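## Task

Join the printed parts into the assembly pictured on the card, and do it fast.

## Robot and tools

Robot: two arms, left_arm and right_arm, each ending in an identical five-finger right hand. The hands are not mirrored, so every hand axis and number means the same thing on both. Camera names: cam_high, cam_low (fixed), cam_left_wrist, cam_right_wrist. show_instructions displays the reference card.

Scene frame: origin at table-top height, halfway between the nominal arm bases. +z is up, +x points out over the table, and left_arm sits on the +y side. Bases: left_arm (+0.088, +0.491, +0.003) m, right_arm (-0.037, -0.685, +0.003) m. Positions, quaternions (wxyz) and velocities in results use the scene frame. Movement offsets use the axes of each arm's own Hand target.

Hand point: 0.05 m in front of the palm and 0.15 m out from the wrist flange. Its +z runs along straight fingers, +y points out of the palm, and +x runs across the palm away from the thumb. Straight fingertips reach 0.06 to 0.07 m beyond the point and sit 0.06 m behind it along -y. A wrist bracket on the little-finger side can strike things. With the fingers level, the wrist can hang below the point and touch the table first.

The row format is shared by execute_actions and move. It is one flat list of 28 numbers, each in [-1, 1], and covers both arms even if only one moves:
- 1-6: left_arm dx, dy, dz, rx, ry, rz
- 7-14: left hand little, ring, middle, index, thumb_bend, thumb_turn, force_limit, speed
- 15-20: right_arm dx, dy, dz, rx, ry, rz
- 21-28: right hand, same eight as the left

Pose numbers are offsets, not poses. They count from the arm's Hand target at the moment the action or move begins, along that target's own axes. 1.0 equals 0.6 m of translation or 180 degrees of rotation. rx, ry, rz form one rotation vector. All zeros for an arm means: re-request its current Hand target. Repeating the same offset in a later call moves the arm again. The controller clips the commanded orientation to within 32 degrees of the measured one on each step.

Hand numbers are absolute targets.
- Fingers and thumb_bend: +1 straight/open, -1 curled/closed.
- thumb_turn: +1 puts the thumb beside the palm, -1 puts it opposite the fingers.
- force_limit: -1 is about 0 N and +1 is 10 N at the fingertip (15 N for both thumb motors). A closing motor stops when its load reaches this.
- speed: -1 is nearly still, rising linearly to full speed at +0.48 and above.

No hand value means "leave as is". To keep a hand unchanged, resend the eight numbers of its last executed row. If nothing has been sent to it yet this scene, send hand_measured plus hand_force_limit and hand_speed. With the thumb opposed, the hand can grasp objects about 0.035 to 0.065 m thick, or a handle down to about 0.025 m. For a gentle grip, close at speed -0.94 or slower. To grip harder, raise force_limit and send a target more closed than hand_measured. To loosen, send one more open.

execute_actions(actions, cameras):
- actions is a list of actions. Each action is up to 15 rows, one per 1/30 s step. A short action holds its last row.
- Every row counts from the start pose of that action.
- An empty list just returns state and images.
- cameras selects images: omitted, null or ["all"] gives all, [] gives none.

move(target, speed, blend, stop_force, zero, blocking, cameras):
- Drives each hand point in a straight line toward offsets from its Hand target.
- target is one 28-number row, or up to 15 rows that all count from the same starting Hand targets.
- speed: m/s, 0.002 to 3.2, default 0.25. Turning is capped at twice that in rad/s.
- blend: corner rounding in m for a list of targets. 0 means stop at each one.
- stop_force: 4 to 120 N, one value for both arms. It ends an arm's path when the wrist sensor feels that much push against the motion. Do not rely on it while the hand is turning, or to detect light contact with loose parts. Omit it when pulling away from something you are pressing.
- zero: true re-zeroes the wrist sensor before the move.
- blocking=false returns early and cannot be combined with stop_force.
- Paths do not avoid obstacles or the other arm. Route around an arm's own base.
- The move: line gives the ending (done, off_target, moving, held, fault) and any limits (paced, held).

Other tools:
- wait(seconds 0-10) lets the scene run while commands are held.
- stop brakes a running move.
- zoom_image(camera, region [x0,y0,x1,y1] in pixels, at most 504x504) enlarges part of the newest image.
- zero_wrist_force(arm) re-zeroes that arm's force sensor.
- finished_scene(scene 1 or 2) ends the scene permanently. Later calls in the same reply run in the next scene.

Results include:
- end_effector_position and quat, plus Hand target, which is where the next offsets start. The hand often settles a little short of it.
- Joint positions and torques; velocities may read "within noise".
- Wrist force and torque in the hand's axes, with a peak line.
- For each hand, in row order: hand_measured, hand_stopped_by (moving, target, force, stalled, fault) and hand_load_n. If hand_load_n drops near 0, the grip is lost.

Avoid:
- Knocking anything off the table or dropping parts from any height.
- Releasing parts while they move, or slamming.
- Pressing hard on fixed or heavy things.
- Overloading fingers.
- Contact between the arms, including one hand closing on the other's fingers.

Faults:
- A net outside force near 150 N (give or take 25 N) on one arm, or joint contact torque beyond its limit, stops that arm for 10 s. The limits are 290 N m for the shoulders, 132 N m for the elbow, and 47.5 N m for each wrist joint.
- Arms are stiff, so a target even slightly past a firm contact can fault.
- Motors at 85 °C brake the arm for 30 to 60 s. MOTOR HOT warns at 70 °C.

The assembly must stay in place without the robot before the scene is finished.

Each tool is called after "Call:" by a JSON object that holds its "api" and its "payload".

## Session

Call:
{"api": "execute_actions", "payload": {"actions": []}}

Call:
{"api": "zoom_image", "payload": {"camera": "cam_high", "region": [320, 150, 600, 380]}}

Scene clock: 0.00 s.
left_arm: end_effector_position=(+0.4620, +0.8033, +0.1161) hand_measured=(+1.000, +1.000, +1.000, +1.000, +1.000, +1.000) hand_load_n=(+0.0, +0.0, +0.0, +0.0, +0.0, +0.0) hand_stopped_by=(target, target, target, target, target, target) hand_force_limit=0.00 hand_speed=-0.80 end_effector_quat_wxyz=(-0.508, -0.341, +0.780, +0.127) | right_arm: end_effector_position=(+0.9419, -0.2651, +0.1498) hand_measured=(+1.000, +1.000, +1.000, +1.000, +1.000, +1.000) hand_load_n=(+0.0, +0.0, +0.0, +0.0, +0.0, +0.0) hand_stopped_by=(target, target, target, target, target, target) hand_force_limit=0.00 hand_speed=-0.80 end_effector_quat_wxyz=(+0.006, -0.177, +0.983, -0.042)
Joint positions: left_arm=[0.158 -0.779 1.829 1.623 1.563 -2.225] | right_arm=[0.204 -0.386 0.372 1.575 1.654 -1.725]
Joint velocities: within noise
Joint torques (N m): no reading
Motor temperatures (°C): left_arm=[37 32 34 36 37 37] | right_arm=[35 30 34 43 45 38]
Wrist force (N): no reading
Wrist torque (N m): no reading
Wrist force, peak (N): no reading
Hand target: left_arm +0.4620, +0.8033, +0.1161; -0.508, -0.341, +0.780, +0.127 | right_arm +0.9419, -0.2651, +0.1498; +0.006, -0.177, +0.983, -0.042
camera_calibration:
cam_left_wrist: T_world_to_cam=[[-0.422857, 0.543414, 0.725185, -0.331769], [0.602796, 0.766199, -0.222657, -0.872677], [-0.676631, 0.342986, -0.65156, 0.225423], [0, 0, 0, 1]] pos_world=[0.538283, 0.771615, 0.193162]
cam_right_wrist: T_world_to_cam=[[-0.529633, 0.841819, -0.104066, 0.743318], [0.686216, 0.497353, 0.5308, -0.594053], [0.498595, 0.209717, -0.841084, -0.178805], [0, 0, 0, 1]] pos_world=[0.890486, -0.292787, 0.242287]

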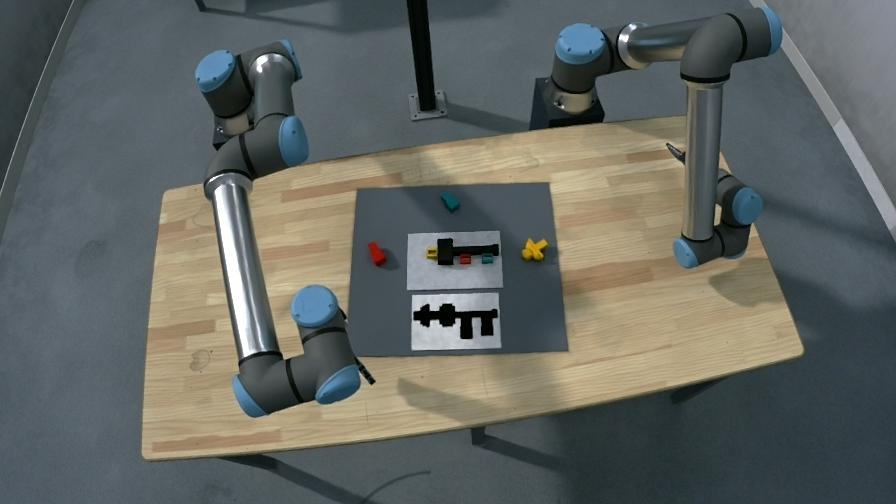

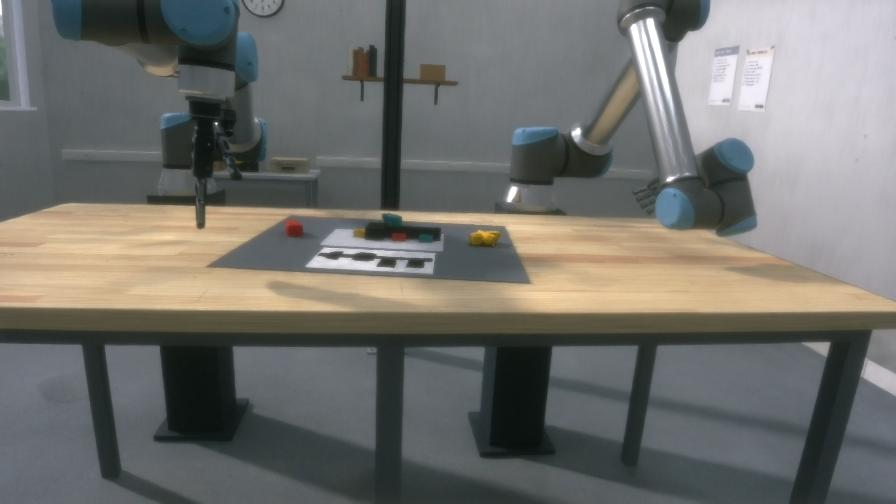

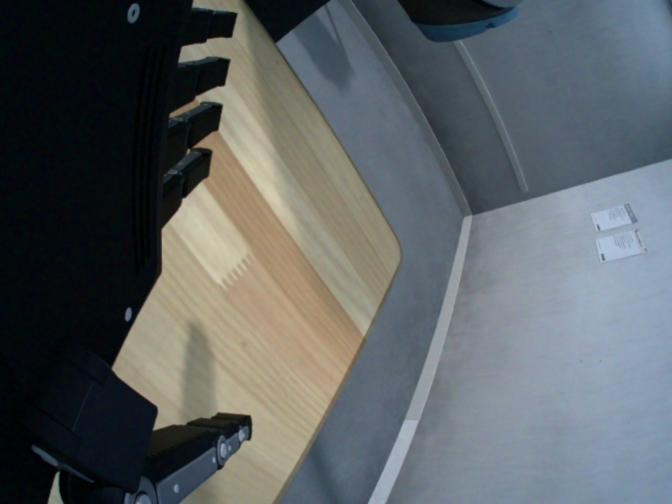

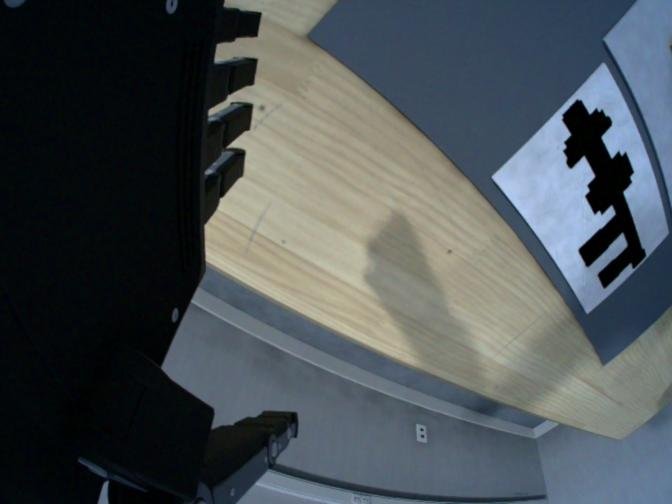

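Scaled by 1.800 from the camera's 896x504 image, which has a finer 1280x720 frame.

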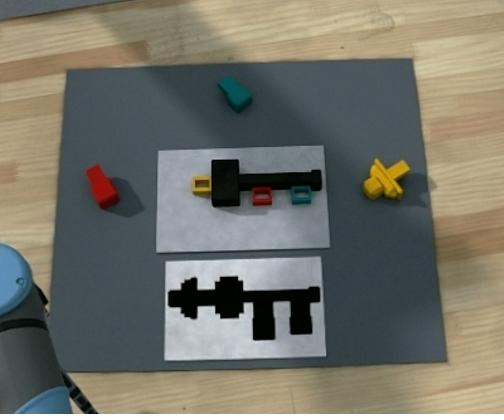

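Call:
{"api": "zoom_image", "payload": {"camera": "cam_high", "region": [400, 225, 510, 355]}}

Call:
{"api": "zoom_image", "payload": {"camera": "cam_high", "region": [432, 185, 472, 220]}}

Call:
{"api": "zoom_image", "payload": {"camera": "cam_high", "region": [360, 235, 395, 270]}}

Call:
{"api": "zoom_image", "payload": {"camera": "cam_high", "region": [515, 230, 555, 270]}}

Scaled by 3.877 from the camera's 896x504 image, which has a finer 1280x720 frame.

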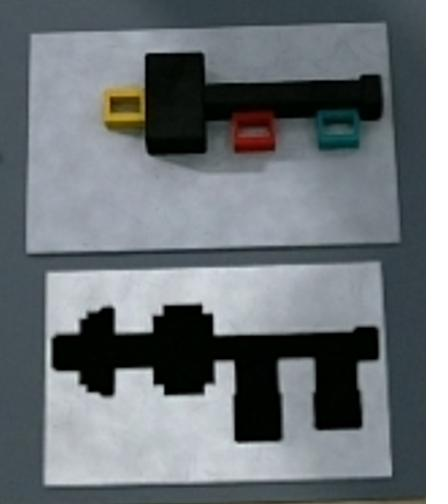

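Scaled by 12.600 from the camera's 896x504 image, which has a finer 1280x720 frame.

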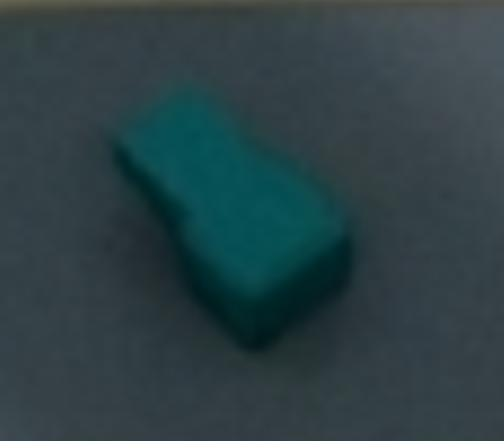

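Scaled by 14.400 from the camera's 896x504 image, which has a finer 1280x720 frame.

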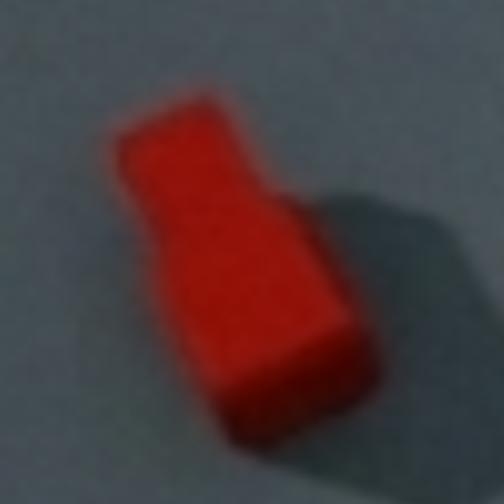

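Scaled by 12.600 from the camera's 896x504 image, which has a finer 1280x720 frame.

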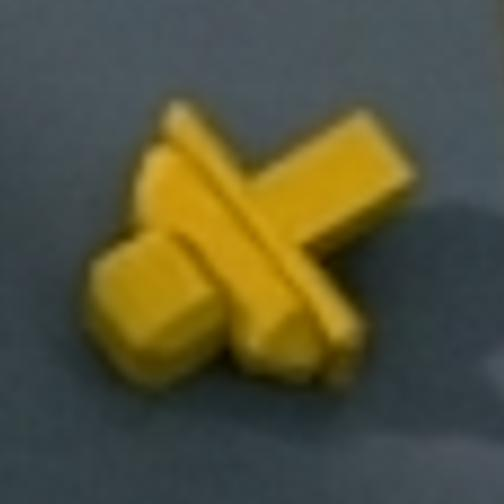

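Call:
{"api": "move", "payload": {"target": [[0.6392, -0.5727, -0.2582, -0.3015, -0.374, 0.7241, 1, 1, 1, 1, 1, 1, 0, -0.3, 0.3692, 0.1452, -0.2287, 0.0356, 0.5102, 0.8033, 1, 1, 0.6, 0.6, 0.6, -1, 0, -0.3], [0.6392, -0.5727, -0.2582, -0.3015, -0.374, 0.7241, 1, 1, 1, 1, 1, 1, 0, -0.3, 0.58, 0.671, 0.0112, 0.0356, 0.5102, 0.8033, 1, 1, 0.6, 0.6, 0.6, -1, 0, -0.3]], "speed": [0.7, 0.4], "blend": [0.04, 0], "cameras": ["cam_right_wrist", "cam_left_wrist"]}}

Call:
{"api": "zoom_image", "payload": {"camera": "cam_right_wrist", "region": [300, 100, 540, 340]}}

Scene clock: 124.37 s.
left_arm: end_effector_position=(+0.6407, +0.3198, +0.2693) hand_measured=(+1.000, +1.000, +1.000, +1.000, +1.000, +1.000) hand_load_n=(+0.0, +0.0, +0.0, -0.5, +0.0, +0.0) hand_stopped_by=(target, target, target, target, target, target) hand_force_limit=0.00 hand_speed=-0.30 end_effector_quat_wxyz=(+0.005, +0.793, +0.609, +0.020) | right_arm: end_effector_position=(+0.4762, -0.0107, +0.1105) hand_measured=(+1.000, +1.000, +0.600, +0.600, +0.600, -1.000) hand_load_n=(+0.0, +0.0, +0.0, +0.0, +0.0, +0.0) hand_stopped_by=(target, target, target, target, target, target) hand_force_limit=0.00 hand_speed=-0.30 end_effector_quat_wxyz=(-0.483, +0.836, +0.224, -0.129) end_effector_velocity=(+0.000, +0.001, -0.001) end_effector_angular_velocity=(-0.001, -0.001, -0.001)
Joint positions: left_arm=[-0.625 -1.431 1.889 1.09 1.535 -0.345] | right_arm=[0.466 -0.751 1.341 1.082 0.526 1.454]
Joint velocities: left_arm=[within noise] | right_arm=[0.001 0.001 0 -0.005 0.001 0.004]
Joint torques (N m): left_arm=[-13.72 -36.21 -23.51 0.71 -1.4 3.09] | right_arm=[12.48 -87.62 -35.94 0.7 2.18 2.76]
Wrist force (N): left_arm=[0.2 0.3 -0.6] | right_arm=[0.4 1.3 -0.4]
Wrist torque (N m): left_arm=[0.02 0.08 -0.08] | right_arm=[0.07 -0.16 0.14]
Wrist force, peak (N): left_arm=[-1.6 1.2 0.2] | right_arm=[-0.4 1.6 3.1]
Hand target: left_arm +0.6407, +0.3198, +0.2693; +0.005, +0.793, +0.609, +0.020 | right_arm +0.4762, -0.0106, +0.1104; -0.483, +0.836, +0.224, -0.129
Off the commanded pose: left_arm 0.000 m, 0 deg | right_arm 0.000 m, 0 deg.
move: done
camera_calibration:
cam_left_wrist: T_world_to_cam=[[0.99728, -0.00110675, 0.0736981, -0.665004], [-0.0399825, -0.848113, 0.528305, 0.150001], [0.0619196, -0.529815, -0.84585, 0.470349], [0, 0, 0, 1]] pos_world=[0.640069, 0.375679, 0.367608]
cam_right_wrist: T_world_to_cam=[[0.410354, -0.305108, -0.859371, -0.0980556], [-0.422181, -0.89886, 0.117535, 0.178437], [-0.808315, 0.314579, -0.497661, 0.552595], [0, 0, 0, 1]] pos_world=[0.562241, -0.0433628, 0.169766]
Images, in order (width x height): cam_left_wrist 672x504, cam_right_wrist 672x504.

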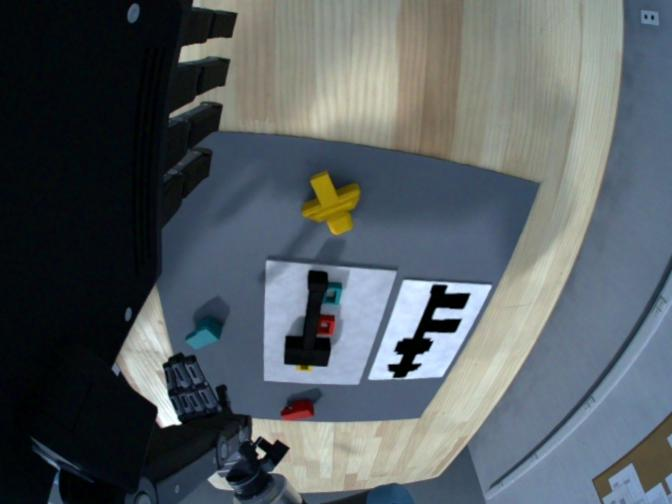

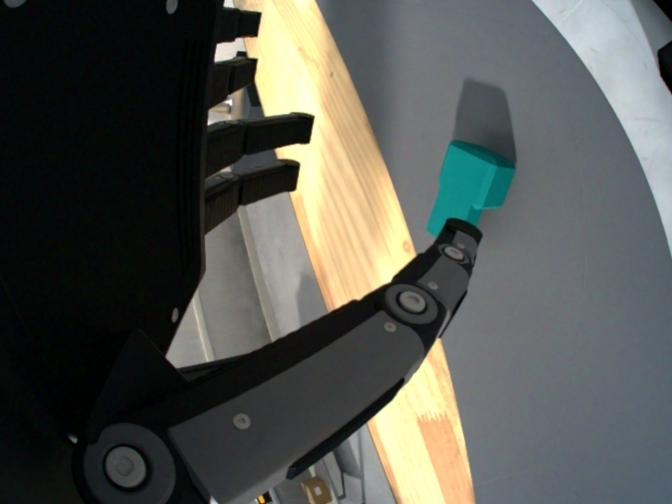

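Scaled by 2.100 from the camera's 672x504 image, which has a finer 960x720 frame.

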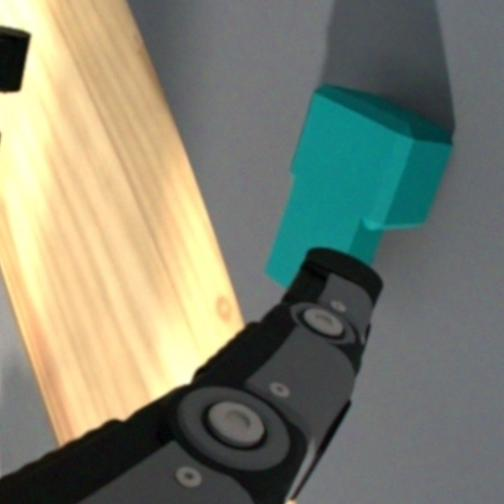

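Call:
{"api": "move", "payload": {"target": [[0, 0, 0, 0, 0, 0, 1, 1, 1, 1, 1, 1, 0, -0.3, 0.0135, 0.1165, 0.09, 0, 0, 0, 1, 1, 0.6, 0.6, 0.6, -1, 0, -0.3]], "speed": 0.1, "stop_force": 10, "cameras": ["cam_right_wrist"]}}

Call:
{"api": "move", "payload": {"target": [0, 0, 0, 0, 0, 0, 1, 1, 1, 1, 1, 1, 0, -0.3, 0, 0, 0, 0, 0, 0, 1, 1, -0.5, -0.5, -0.3, -1, 0, -0.91], "cameras": ["cam_right_wrist", "cam_left_wrist"]}}

Scene clock: 147.27 s.
left_arm: end_effector_position=(+0.6407, +0.3198, +0.2693) hand_measured=(+1.000, +1.000, +1.000, +1.000, +1.000, +1.000) hand_load_n=(+0.0, +0.0, +0.0, +0.0, +0.0, +0.0) hand_stopped_by=(target, target, target, target, target, target) hand_force_limit=0.00 hand_speed=-0.30 end_effector_quat_wxyz=(+0.005, +0.793, +0.609, +0.020) | right_arm: end_effector_position=(+0.4772, +0.0036, +0.0235) hand_measured=(+1.000, +1.000, +0.600, +0.600, +0.600, -1.000) hand_load_n=(+0.0, +0.0, +0.0, +0.0, +0.0, +0.0) hand_stopped_by=(target, target, target, target, target, target) hand_force_limit=0.00 hand_speed=-0.30 end_effector_quat_wxyz=(-0.483, +0.836, +0.224, -0.129)
Joint positions: left_arm=[-0.625 -1.431 1.889 1.09 1.535 -0.345] | right_arm=[0.482 -0.654 1.328 0.972 0.525 1.484]
Joint torques (N m): left_arm=[-14.34 -35.49 -23.88 0.51 1.35 3.17] | right_arm=[-13.68 -79.12 -18.96 6.23 2.38 -2.32]
Wrist force (N): left_arm=[0.1 0.6 -0.7] | right_arm=[-0.3 1.1 -0.2]
Wrist torque (N m): left_arm=[0.07 0.11 -0.08] | right_arm=[0.06 -0.08 -0.04]
Wrist force, peak (N): left_arm=[0.4 0.7 -1.1] | right_arm=[-3.9 -22.9 -28.3]
Hand target: left_arm +0.6407, +0.3198, +0.2693; +0.005, +0.793, +0.609, +0.020 | right_arm +0.4772, +0.0036, +0.0235; -0.483, +0.836, +0.224, -0.129 (not the last commanded pose)
Off the commanded pose: left_arm 0.000 m, 0 deg | right_arm 0.001 m, 0 deg.
move: contact (right_arm)
camera_calibration:
cam_right_wrist: T_world_to_cam=[[0.410465, -0.305109, -0.859318, -0.168925], [-0.422101, -0.898897, 0.117539, 0.201759], [-0.8083, 0.314473, -0.497752, 0.505555], [0, 0, 0, 1]] pos_world=[0.563141, -0.0291629, 0.0827662]
Images, in order (width x height): cam_right_wrist 672x504.

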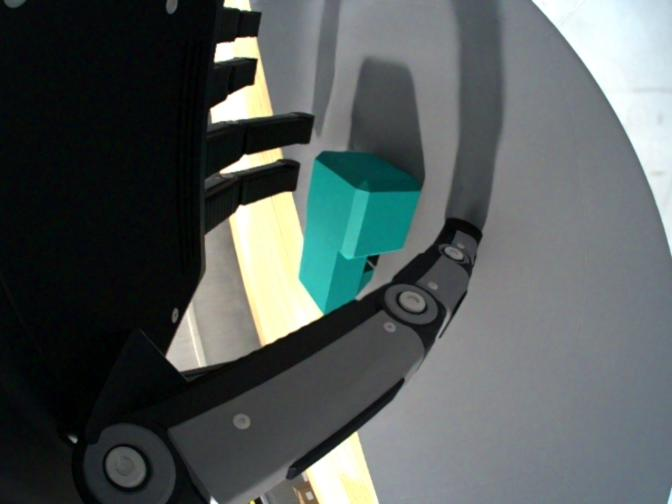

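Scene clock: 149.53 s.
left_arm: end_effector_position=(+0.6407, +0.3198, +0.2693) hand_measured=(+1.000, +1.000, +1.000, +1.000, +1.000, +1.000) hand_load_n=(+0.0, +0.0, +0.0, +0.0, +0.0, +0.0) hand_stopped_by=(target, target, target, target, target, target) hand_force_limit=0.00 hand_speed=-0.30 end_effector_quat_wxyz=(+0.005, +0.793, +0.609, +0.020) | right_arm: end_effector_position=(+0.4772, +0.0036, +0.0235) hand_measured=(+1.000, +1.000, +0.190, +0.108, +0.342, -1.000) hand_load_n=(+0.0, +0.0, +5.0, +7.5, +7.5, -1.5) hand_stopped_by=(target, target, force, force, force, target) hand_force_limit=0.00 hand_speed=-0.91 end_effector_quat_wxyz=(-0.483, +0.836, +0.224, -0.129)
Joint positions: left_arm=[-0.625 -1.431 1.889 1.09 1.535 -0.345] | right_arm=[0.482 -0.654 1.328 0.972 0.525 1.484]
Joint torques (N m): left_arm=[-13.76 -36.35 -23.94 0.58 1.55 3.12] | right_arm=[-15.43 -79.08 -18.72 3.09 1.47 -2.41]
Wrist force (N): left_arm=[0.3 0.5 -0.5] | right_arm=[-0.7 -4.5 0.1]
Wrist torque (N m): left_arm=[0.05 0.08 -0.07] | right_arm=[0.33 -0.02 -0.18]
Wrist force, peak (N): left_arm=[-0.1 0.5 -1.1] | right_arm=[-0.4 -5.9 -0.6]
Hand target: left_arm +0.6407, +0.3198, +0.2693; +0.005, +0.793, +0.609, +0.020 | right_arm +0.4772, +0.0036, +0.0235; -0.483, +0.836, +0.224, -0.129
Off the commanded pose: left_arm 0.000 m, 0 deg | right_arm 0.000 m, 0 deg.
move: done
camera_calibration:
cam_left_wrist: T_world_to_cam=[[0.99728, -0.00110675, 0.0736981, -0.665004], [-0.0399825, -0.848113, 0.528305, 0.150001], [0.0619196, -0.529815, -0.84585, 0.470349], [0, 0, 0, 1]] pos_world=[0.640069, 0.375679, 0.367608]
cam_right_wrist: T_world_to_cam=[[0.410395, -0.305172, -0.859329, -0.168887], [-0.422102, -0.898884, 0.117634, 0.201752], [-0.808335, 0.314448, -0.497711, 0.50557], [0, 0, 0, 1]] pos_world=[0.56314, -0.0291632, 0.0827658]
Images, in order (width x height): cam_left_wrist 672x504, cam_right_wrist 672x504.

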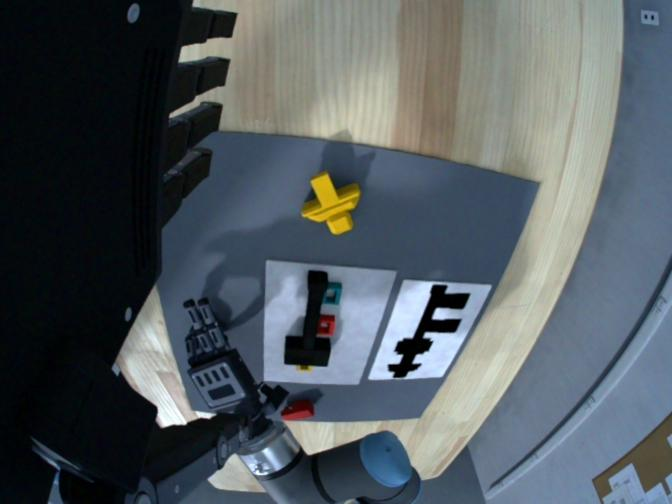

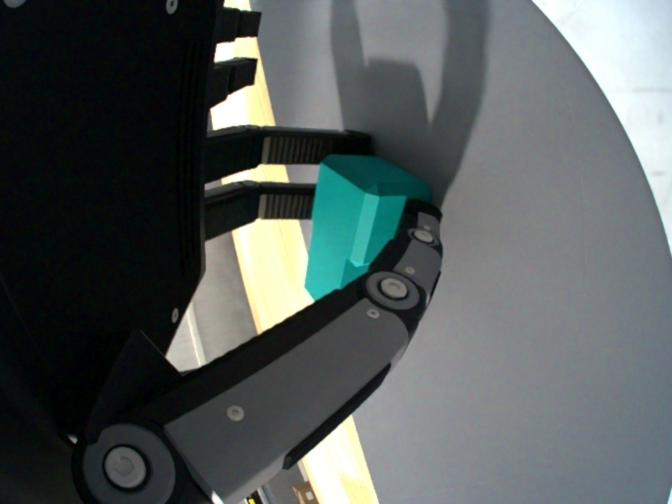

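Call:
{"api": "move", "payload": {"target": [[-0.1, 0.03, 0.03, 0, 0, 0, 1, 1, 1, 1, 1, 1, 0, -0.3, 0, -0.101, -0.0583, 0, 0, 0, 1, 1, -0.5, -0.5, -0.3, -1, 0, -0.91], [-0.3338, 0.0845, 0.1228, 0, 0, 0, 1, 1, 1, 1, 1, 1, 0, -0.3, 0.374, -0.0303, -0.1193, 0, 0.1443, 0.0833, 1, 1, -0.5, -0.5, -0.3, -1, 0, -0.91]], "speed": [0.12, 0.25], "cameras": ["cam_right_wrist", "cam_left_wrist"]}}

Call:
{"api": "zoom_image", "payload": {"camera": "cam_left_wrist", "region": [260, 180, 460, 380]}}

Scene clock: 174.40 s.
left_arm: end_effector_position=(+0.6408, +0.1145, +0.1922) hand_measured=(+1.000, +1.000, +1.000, +1.000, +1.000, +1.000) hand_load_n=(+0.0, +0.0, +0.0, +0.0, +0.0, +0.0) hand_stopped_by=(target, target, target, target, target, target) hand_force_limit=0.00 hand_speed=-0.30 end_effector_quat_wxyz=(+0.005, +0.793, +0.609, +0.020) | right_arm: end_effector_position=(+0.6980, +0.0697, +0.0749) hand_measured=(+1.000, +1.000, +0.190, +0.108, +0.342, -1.000) hand_load_n=(+0.0, +0.0, +0.0, +7.0, +7.0, -1.5) hand_stopped_by=(target, target, force, force, force, target) hand_force_limit=0.00 hand_speed=-0.91 end_effector_quat_wxyz=(-0.500, +0.866, +0.000, +0.000) end_effector_velocity=(-0.001, +0.000, +0.000) end_effector_angular_velocity=(+0.000, +0.004, -0.002)
Joint positions: left_arm=[-0.912 -1.231 1.788 1.002 1.53 -0.633] | right_arm=[0.443 -0.631 1.013 0.551 0.671 2.328]
Joint velocities: left_arm=[within noise] | right_arm=[0 0 0 0 0 0.005]
Joint torques (N m): left_arm=[-7.08 -67.65 -21.48 5.77 -2.49 2.03] | right_arm=[10.78 -94.87 -41.56 -0.14 -1.23 3.06]
Wrist force (N): left_arm=[-0.5 0.2 -0.5] | right_arm=[-1.3 1.3 0.0]
Wrist torque (N m): left_arm=[0.07 0.14 -0.27] | right_arm=[0.04 0.07 -0.06]
Wrist force, peak (N): left_arm=[1.5 0.2 -1.6] | right_arm=[-0.4 -5.7 -0.2]
Hand target: left_arm +0.6408, +0.1145, +0.1922; +0.005, +0.793, +0.609, +0.020 | right_arm +0.6980, +0.0698, +0.0749; -0.500, +0.866, +0.000, +0.000
Off the commanded pose: left_arm 0.000 m, 0 deg | right_arm 0.000 m, 0 deg.
move: done
camera_calibration:
cam_left_wrist: T_world_to_cam=[[0.997274, -0.00104342, 0.0737853, -0.659682], [-0.0399834, -0.848042, 0.528419, 0.0164901], [0.0620216, -0.529928, -0.845772, 0.296235], [0, 0, 0, 1]] pos_world=[0.640169, 0.170279, 0.290508]
cam_right_wrist: T_world_to_cam=[[0.202629, -0.469578, -0.859324, -0.0386809], [-0.814792, -0.567609, 0.118043, 0.599325], [-0.543191, 0.676251, -0.497622, 0.478575], [0, 0, 0, 1]] pos_world=[0.75612, -0.00161794, 0.134164]
Images, in order (width x height): cam_left_wrist 672x504, cam_right_wrist 672x504.

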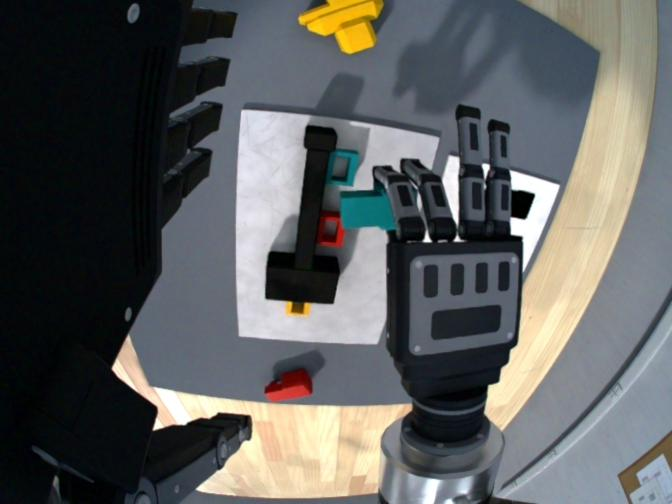

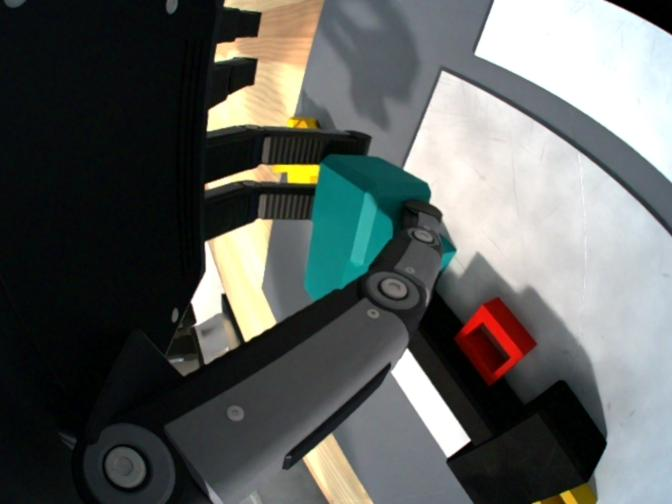

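Scaled by 2.520 from the camera's 672x504 image, which has a finer 960x720 frame.

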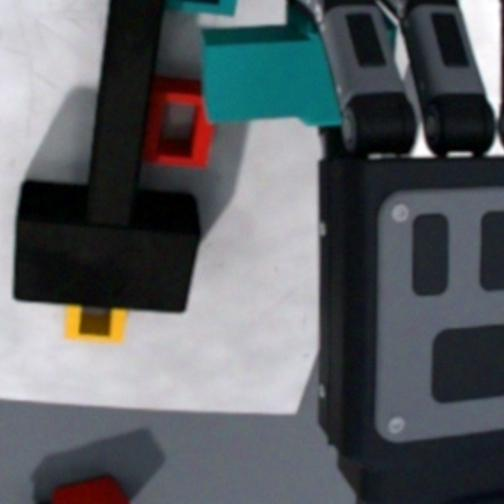

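Call:
{"api": "zoom_image", "payload": {"camera": "cam_left_wrist", "region": [300, 130, 420, 250]}}

Scaled by 4.200 from the camera's 672x504 image, which has a finer 960x720 frame.

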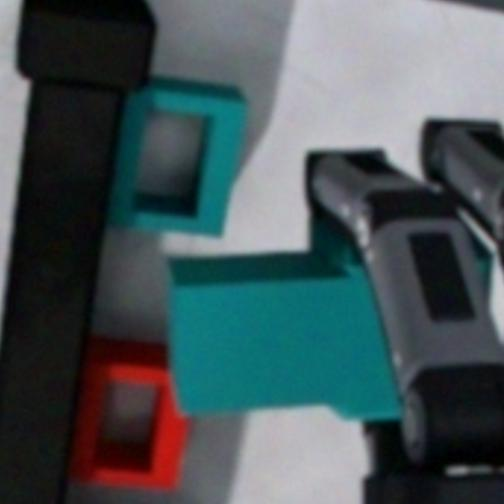

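Call:
{"api": "move", "payload": {"target": [0, 0, 0, 0, 0, 0, 1, 1, 1, 1, 1, 1, 0, -0.3, -0.0067, 0.0385, 0.04, 0, 0.0601, 0.0347, 1, 1, -0.5, -0.5, -0.3, -1, 0, -0.91], "speed": 0.08, "cameras": ["cam_left_wrist"]}}

Call:
{"api": "zoom_image", "payload": {"camera": "cam_left_wrist", "region": [300, 130, 400, 230]}}

Scene clock: 204.07 s.
left_arm: end_effector_position=(+0.6408, +0.1145, +0.1922) hand_measured=(+1.000, +1.000, +1.000, +1.000, +1.000, +1.000) hand_load_n=(+0.0, +0.0, +0.0, +0.0, +0.0, +0.0) hand_stopped_by=(target, target, target, target, target, target) hand_force_limit=0.00 hand_speed=-0.30 end_effector_quat_wxyz=(+0.005, +0.793, +0.609, +0.020) | right_arm: end_effector_position=(+0.6939, +0.0791, +0.0430) hand_measured=(+1.000, +1.000, +0.190, +0.108, +0.342, -1.000) hand_load_n=(+0.0, +0.0, +0.0, +7.5, +7.5, -1.0) hand_stopped_by=(target, target, force, force, force, target) hand_force_limit=0.00 hand_speed=-0.91 end_effector_quat_wxyz=(-0.497, +0.861, -0.095, +0.054)
Joint positions: left_arm=[-0.912 -1.231 1.788 1.002 1.53 -0.633] | right_arm=[0.473 -0.704 1.182 0.258 0.839 2.597]
Joint torques (N m): left_arm=[-9.73 -73.74 -21.93 5.79 1.71 2.18] | right_arm=[-14.32 -85.87 -38.04 0.76 -3.66 0.27]
Wrist force (N): left_arm=[-0.4 0.2 -0.2] | right_arm=[-0.8 1.2 0.0]
Wrist torque (N m): left_arm=[0.06 0.13 -0.27] | right_arm=[-0.02 -0.03 0.03]
Wrist force, peak (N): left_arm=[-0.4 0.4 -0.9] | right_arm=[-1.1 1.7 0.3]
Hand target: left_arm +0.6408, +0.1145, +0.1922; +0.005, +0.793, +0.609, +0.020 | right_arm +0.6940, +0.0790, +0.0429; -0.497, +0.861, -0.095, +0.054
Off the commanded pose: left_arm 0.000 m, 0 deg | right_arm 0.000 m, 0 deg.
move: done
camera_calibration:
cam_left_wrist: T_world_to_cam=[[0.99728, -0.00110675, 0.0736981, -0.659542], [-0.0399825, -0.848113, 0.528305, 0.0166684], [0.0619196, -0.529815, -0.84585, 0.296278], [0, 0, 0, 1]] pos_world=[0.640069, 0.170379, 0.290408]
Images, in order (width x height): cam_left_wrist 672x504.

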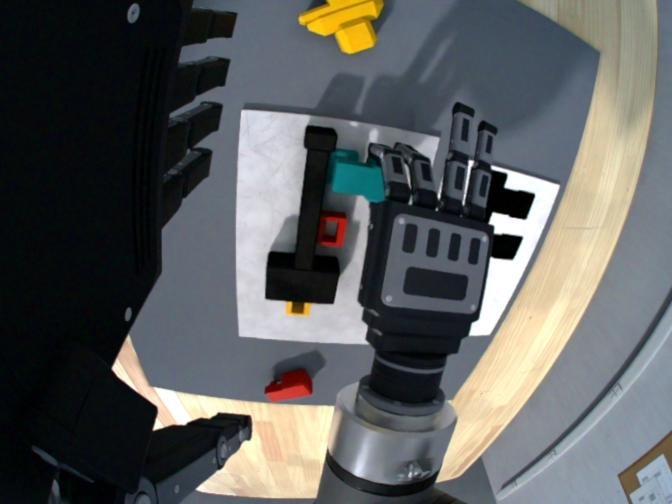

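Scaled by 5.040 from the camera's 672x504 image, which has a finer 960x720 frame.

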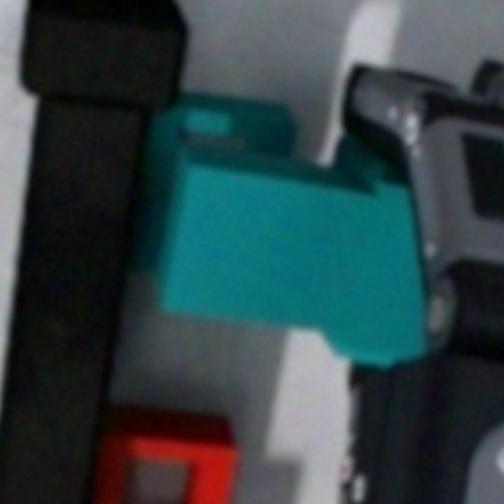

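Call:
{"api": "move", "payload": {"target": [0, 0, 0, 0, 0, 0, 1, 1, 1, 1, 1, 1, 0, -0.3, 0, 0.0325, 0.01875, 0, 0, 0, 1, 1, -0.5, -0.5, -0.3, -1, 0, -0.91], "speed": 0.025, "stop_force": 5, "cameras": ["cam_left_wrist", "cam_right_wrist"]}}

Call:
{"api": "zoom_image", "payload": {"camera": "cam_left_wrist", "region": [300, 130, 400, 230]}}

Scene clock: 218.77 s.
left_arm: end_effector_position=(+0.6408, +0.1145, +0.1922) hand_measured=(+1.000, +1.000, +1.000, +1.000, +1.000, +1.000) hand_load_n=(+0.0, +0.0, +0.5, +0.0, +0.0, +0.0) hand_stopped_by=(target, target, target, target, target, target) hand_force_limit=0.00 hand_speed=-0.30 end_effector_quat_wxyz=(+0.005, +0.793, +0.609, +0.020) | right_arm: end_effector_position=(+0.6940, +0.0790, +0.0288) hand_measured=(+1.000, +1.000, +0.190, +0.108, +0.342, -1.000) hand_load_n=(+0.0, +0.0, +0.0, +7.0, +7.0, -1.0) hand_stopped_by=(target, target, force, force, force, target) hand_force_limit=0.00 hand_speed=-0.91 end_effector_quat_wxyz=(-0.497, +0.861, -0.095, +0.054)
Joint positions: left_arm=[-0.912 -1.231 1.788 1.002 1.53 -0.633] | right_arm=[0.473 -0.692 1.188 0.241 0.839 2.598]
Joint torques (N m): left_arm=[-10.14 -73.74 -21.93 5.66 1.8 2.33] | right_arm=[-15.62 -104.77 -40.33 1.92 2.11 0.4]
Wrist force (N): left_arm=[-0.3 0.3 -0.6] | right_arm=[-0.5 1.2 -0.1]
Wrist torque (N m): left_arm=[0.09 0.12 -0.25] | right_arm=[-0.01 -0.09 0.07]
Wrist force, peak (N): left_arm=[-0.3 0.5 -0.9] | right_arm=[-3.2 -4.3 -4.1]
Hand target: left_arm +0.6408, +0.1145, +0.1922; +0.005, +0.793, +0.609, +0.020 | right_arm +0.6940, +0.0790, +0.0288; -0.497, +0.861, -0.095, +0.054 (not the last commanded pose)
Off the commanded pose: left_arm 0.000 m, 0 deg | right_arm 0.008 m, 0 deg.
move: contact (right_arm)
camera_calibration:
cam_left_wrist: T_world_to_cam=[[0.99728, -0.00110675, 0.0736981, -0.659542], [-0.0399825, -0.848113, 0.528305, 0.0166684], [0.0619196, -0.529815, -0.84585, 0.296278], [0, 0, 0, 1]] pos_world=[0.640069, 0.170379, 0.290408]
cam_right_wrist: T_world_to_cam=[[0.0961454, -0.502346, -0.859305, 0.00339391], [-0.918327, -0.377792, 0.118106, 0.663722], [-0.383968, 0.777767, -0.497641, 0.328625], [0, 0, 0, 1]] pos_world=[0.735369, -0.00313987, 0.0880637]
Images, in order (width x height): cam_left_wrist 672x504, cam_right_wrist 672x504.

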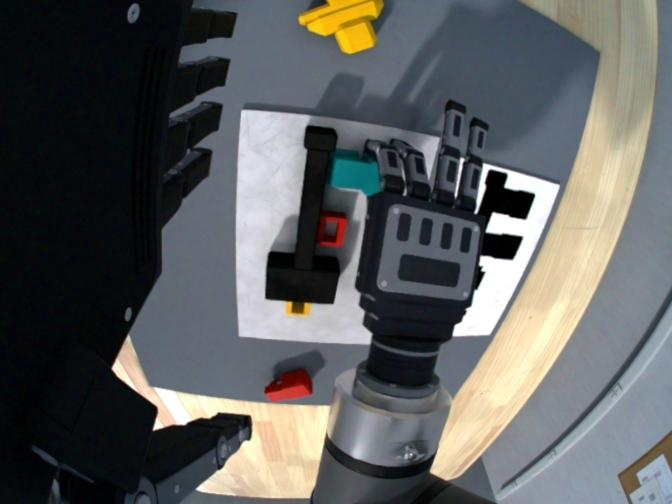

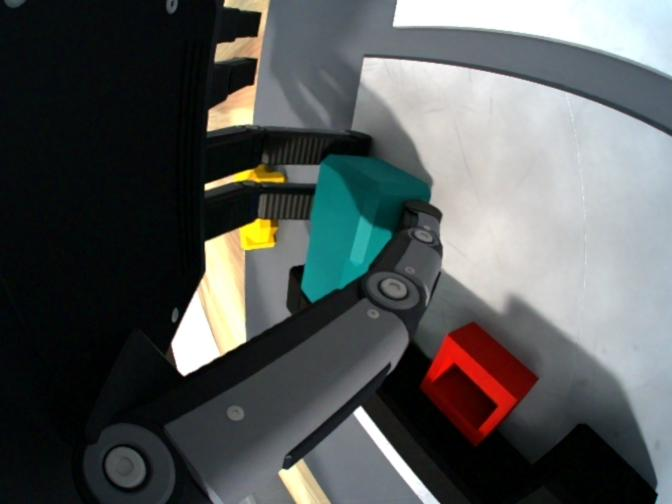

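Scaled by 5.040 from the camera's 672x504 image, which has a finer 960x720 frame.

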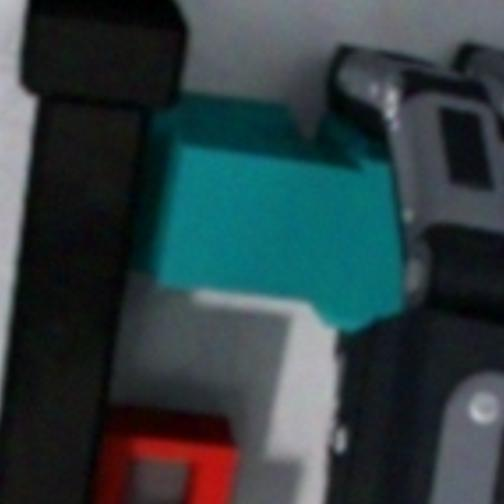

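Call:
{"api": "move", "payload": {"target": [0, 0, 0, 0, 0, 0, 1, 1, 1, 1, 1, 1, 0, -0.3, 0, 0.00866, 0.005, 0, 0, 0, 1, 1, -0.5, -0.5, -0.3, -1, 0, -0.91], "speed": 0.015, "stop_force": 8, "cameras": []}}

Call:
{"api": "move", "payload": {"target": [[0, 0, 0, 0, 0, 0, 1, 1, 1, 1, 1, 1, 0, -0.3, 0, 0, 0, 0, 0, 0, 1, 1, 0.35, 0.25, 0.5, -1, 0, -0.85], [0, 0, 0, 0, 0, 0, 1, 1, 1, 1, 1, 1, 0, -0.3, 0, 0, 0, 0, 0, 0, 1, 1, 0.5, 0.4, 0.62, -1, 0, -0.5]], "cameras": ["cam_left_wrist", "cam_right_wrist"]}}

Call:
{"api": "zoom_image", "payload": {"camera": "cam_left_wrist", "region": [300, 130, 400, 230]}}

Scene clock: 225.53 s.
left_arm: end_effector_position=(+0.6408, +0.1145, +0.1922) hand_measured=(+1.000, +1.000, +1.000, +1.000, +1.000, +1.000) hand_load_n=(+0.0, +0.0, +0.0, +0.0, +0.0, +0.0) hand_stopped_by=(target, target, target, target, target, target) hand_force_limit=0.00 hand_speed=-0.30 end_effector_quat_wxyz=(+0.005, +0.793, +0.609, +0.020) | right_arm: end_effector_position=(+0.6941, +0.0791, +0.0277) hand_measured=(+1.000, +1.000, +0.190, +0.108, +0.342, -1.000) hand_load_n=(+0.0, +0.0, +0.0, +7.5, +7.0, -0.5) hand_stopped_by=(target, target, force, force, force, target) hand_force_limit=0.00 hand_speed=-0.91 end_effector_quat_wxyz=(-0.497, +0.861, -0.095, +0.054)
Joint positions: left_arm=[-0.912 -1.231 1.788 1.002 1.53 -0.633] | right_arm=[0.473 -0.691 1.188 0.239 0.839 2.598]
Joint torques (N m): left_arm=[-9.91 -75.46 -21.79 5.83 1.73 2.53] | right_arm=[-14.02 -90.19 -37.47 3.79 2.56 0.52]
Wrist force (N): left_arm=[-0.4 0.3 -0.4] | right_arm=[-1.4 -4.4 -3.6]
Wrist torque (N m): left_arm=[0.09 0.13 -0.26] | right_arm=[0.14 0.06 -0.08]
Wrist force, peak (N): left_arm=[-0.8 0.2 -0.9] | right_arm=[-6.3 -14.6 -12.4]
Hand target: left_arm +0.6408, +0.1145, +0.1922; +0.005, +0.793, +0.609, +0.020 | right_arm +0.6941, +0.0791, +0.0277; -0.497, +0.861, -0.095, +0.054 (not the last commanded pose)
Off the commanded pose: left_arm 0.000 m, 0 deg | right_arm 0.005 m, 0 deg.
move: contact (right_arm)
No camera images: "cameras" was empty.

Scene clock: 227.03 s.
left_arm: end_effector_position=(+0.6408, +0.1145, +0.1922) hand_measured=(+1.000, +1.000, +1.000, +1.000, +1.000, +1.000) hand_load_n=(-0.5, +0.0, +0.0, +0.0, +0.0, +0.0) hand_stopped_by=(target, target, target, target, target, target) hand_force_limit=0.00 hand_speed=-0.30 end_effector_quat_wxyz=(+0.005, +0.793, +0.609, +0.020) | right_arm: end_effector_position=(+0.6941, +0.0791, +0.0277) hand_measured=(+1.000, +1.000, +0.500, +0.400, +0.618, -1.000) hand_load_n=(+0.0, +0.0, +0.0, +0.0, -4.0, -0.5) hand_stopped_by=(target, target, target, target, target, target) hand_force_limit=0.00 hand_speed=-0.50 end_effector_quat_wxyz=(-0.497, +0.861, -0.095, +0.054)
Joint positions: left_arm=[-0.912 -1.231 1.788 1.002 1.53 -0.633] | right_arm=[0.473 -0.691 1.188 0.239 0.839 2.598]
Joint torques (N m): left_arm=[-9.67 -76.16 -21.71 5.77 1.75 2.43] | right_arm=[-10.33 -88.45 -36.64 -0.89 2.78 0.58]
Wrist force (N): left_arm=[-0.4 0.3 -0.6] | right_arm=[-0.7 -3.3 0.0]
Wrist torque (N m): left_arm=[0.11 0.15 -0.26] | right_arm=[-0.12 -0.07 0.01]
Wrist force, peak (N): left_arm=[-0.7 0.1 -0.8] | right_arm=[-1.3 -4.9 -3.6]
Hand target: left_arm +0.6408, +0.1145, +0.1922; +0.005, +0.793, +0.609, +0.020 | right_arm +0.6941, +0.0791, +0.0277; -0.497, +0.861, -0.095, +0.054
Off the commanded pose: left_arm 0.000 m, 0 deg | right_arm 0.000 m, 0 deg.
move: done
camera_calibration:
cam_left_wrist: T_world_to_cam=[[0.99728, -0.00110675, 0.0736981, -0.659542], [-0.0399825, -0.848113, 0.528305, 0.0166684], [0.0619196, -0.529815, -0.84585, 0.296278], [0, 0, 0, 1]] pos_world=[0.640069, 0.170379, 0.290408]
cam_right_wrist: T_world_to_cam=[[0.0964494, -0.502193, -0.85936, 0.0023085], [-0.918378, -0.377794, 0.117702, 0.664006], [-0.383771, 0.777865, -0.497641, 0.328022], [0, 0, 0, 1]] pos_world=[0.735471, -0.00313918, 0.0870656]
Images, in order (width x height): cam_left_wrist 672x504, cam_right_wrist 672x504.

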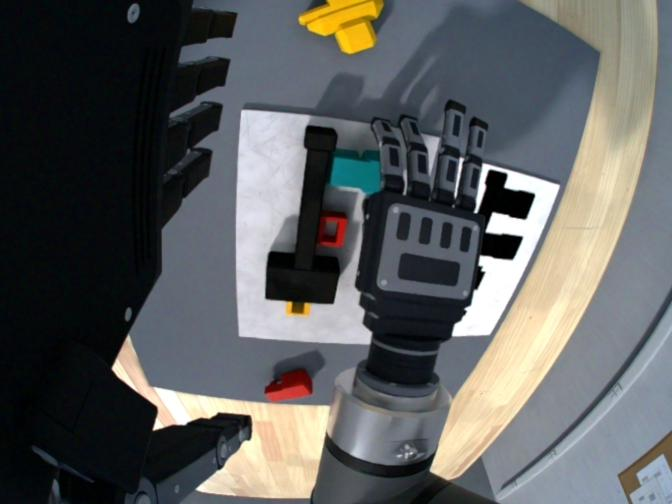

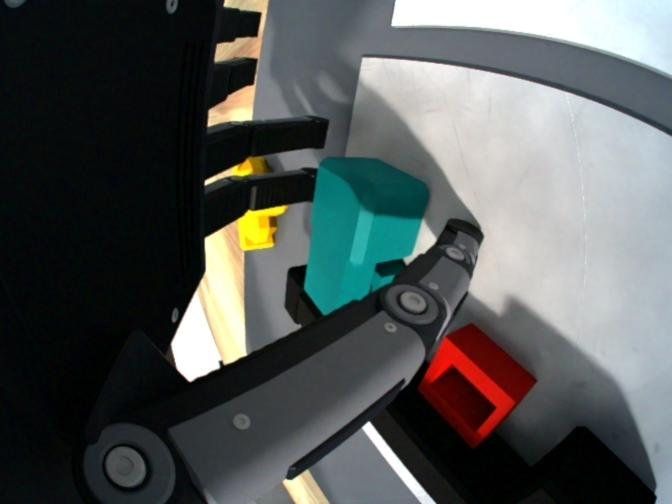

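Scaled by 5.040 from the camera's 672x504 image, which has a finer 960x720 frame.

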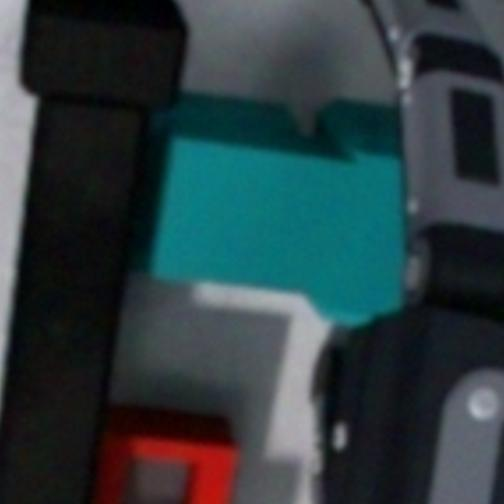

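Call:
{"api": "move", "payload": {"target": [[0, 0, 0, 0, 0, 0, 1, 1, 1, 1, 1, 1, 0, -0.3, 0, -0.0433, -0.025, 0, 0, 0, 1, 1, 0.5, 0.4, 0.62, -1, 0, -0.5], [0, 0, 0, 0, 0, 0, 1, 1, 1, 1, 1, 1, 0, -0.3, 0, -0.1299, -0.075, 0, 0, 0, 1, 1, 0.5, 0.4, 0.62, -1, 0, -0.5], [0, 0, 0, 0, 0, 0, 1, 1, 1, 1, 1, 1, 0, -0.3, -0.0328, 0.163, -0.5632, 0, -0.1304, -0.0753, 1, 1, 0.6, 0.6, 0.6, -1, 0, -0.3]], "speed": [0.06, 0.25, 0.4], "blend": [0.01, 0.03, 0], "cameras": ["cam_left_wrist", "cam_right_wrist"]}}

Call:
{"api": "zoom_image", "payload": {"camera": "cam_left_wrist", "region": [300, 130, 400, 250]}}

Call:
{"api": "zoom_image", "payload": {"camera": "cam_right_wrist", "region": [340, 100, 560, 320]}}

Scene clock: 246.47 s.
left_arm: end_effector_position=(+0.6408, +0.1145, +0.1922) hand_measured=(+1.000, +1.000, +1.000, +1.000, +1.000, +1.000) hand_load_n=(+0.0, +0.0, +0.0, +0.0, +0.0, +0.0) hand_stopped_by=(target, target, target, target, target, target) hand_force_limit=0.00 hand_speed=-0.30 end_effector_quat_wxyz=(+0.005, +0.793, +0.609, +0.020) | right_arm: end_effector_position=(+0.6008, -0.2501, +0.1118) hand_measured=(+1.000, +1.000, +0.600, +0.600, +0.600, -1.000) hand_load_n=(-0.5, +0.0, +0.0, +0.0, +0.0, +0.0) hand_stopped_by=(target, target, target, target, target, target) hand_force_limit=0.00 hand_speed=-0.30 end_effector_quat_wxyz=(-0.496, +0.859, +0.110, -0.063)
Joint positions: left_arm=[-0.912 -1.231 1.788 1.002 1.53 -0.633] | right_arm=[0.103 -0.823 1.518 1.134 0.543 1.271]
Joint torques (N m): left_arm=[-10.33 -78.59 -21.79 5.64 1.7 2.52] | right_arm=[-15.6 -91.66 -18.04 5.69 -3.32 0.06]
Wrist force (N): left_arm=[-0.4 0.3 -0.7] | right_arm=[-0.2 1.1 0.2]
Wrist torque (N m): left_arm=[0.09 0.14 -0.26] | right_arm=[0.01 -0.15 0.12]
Wrist force, peak (N): left_arm=[-0.5 0.5 -0.7] | right_arm=[-1.0 -3.8 -0.6]
Hand target: left_arm +0.6408, +0.1145, +0.1922; +0.005, +0.793, +0.609, +0.020 | right_arm +0.6008, -0.2501, +0.1118; -0.496, +0.859, +0.110, -0.063
Off the commanded pose: left_arm 0.000 m, 0 deg | right_arm 0.000 m, 0 deg.
move: done
camera_calibration:
cam_left_wrist: T_world_to_cam=[[0.99728, -0.00110675, 0.0736981, -0.659542], [-0.0399825, -0.848113, 0.528305, 0.0166684], [0.0619196, -0.529815, -0.84585, 0.296278], [0, 0, 0, 1]] pos_world=[0.640069, 0.170379, 0.290408]
cam_right_wrist: T_world_to_cam=[[0.314979, -0.403021, -0.85928, -0.188361], [-0.645378, -0.754782, 0.117439, 0.185755], [-0.6959, 0.517569, -0.497841, 0.712549], [0, 0, 0, 1]] pos_world=[0.675074, -0.304502, 0.171067]
Images, in order (width x height): cam_left_wrist 672x504, cam_right_wrist 672x504.

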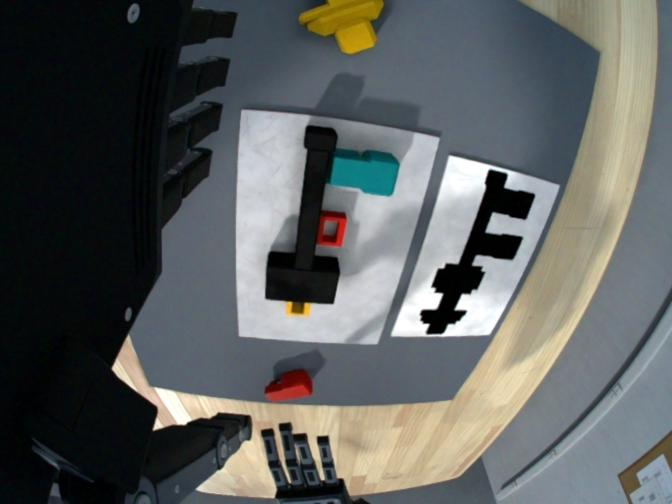

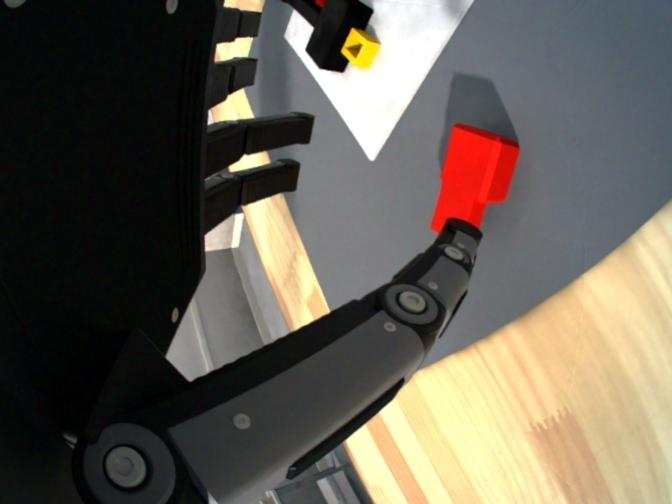

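Scaled by 4.200 from the camera's 672x504 image, which has a finer 960x720 frame.

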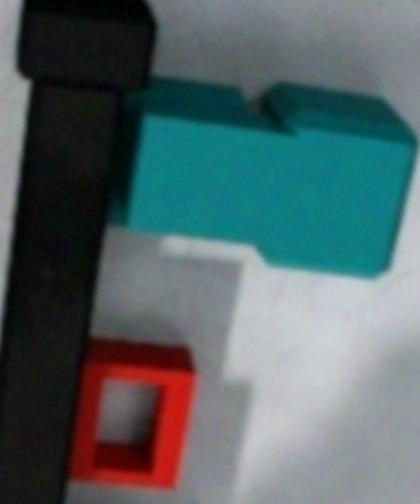

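Scaled by 2.291 from the camera's 672x504 image, which has a finer 960x720 frame.

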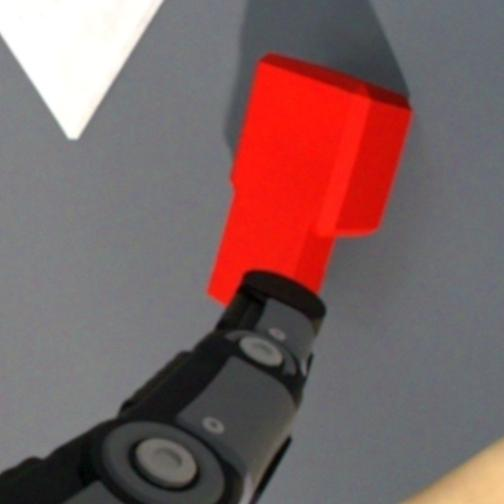

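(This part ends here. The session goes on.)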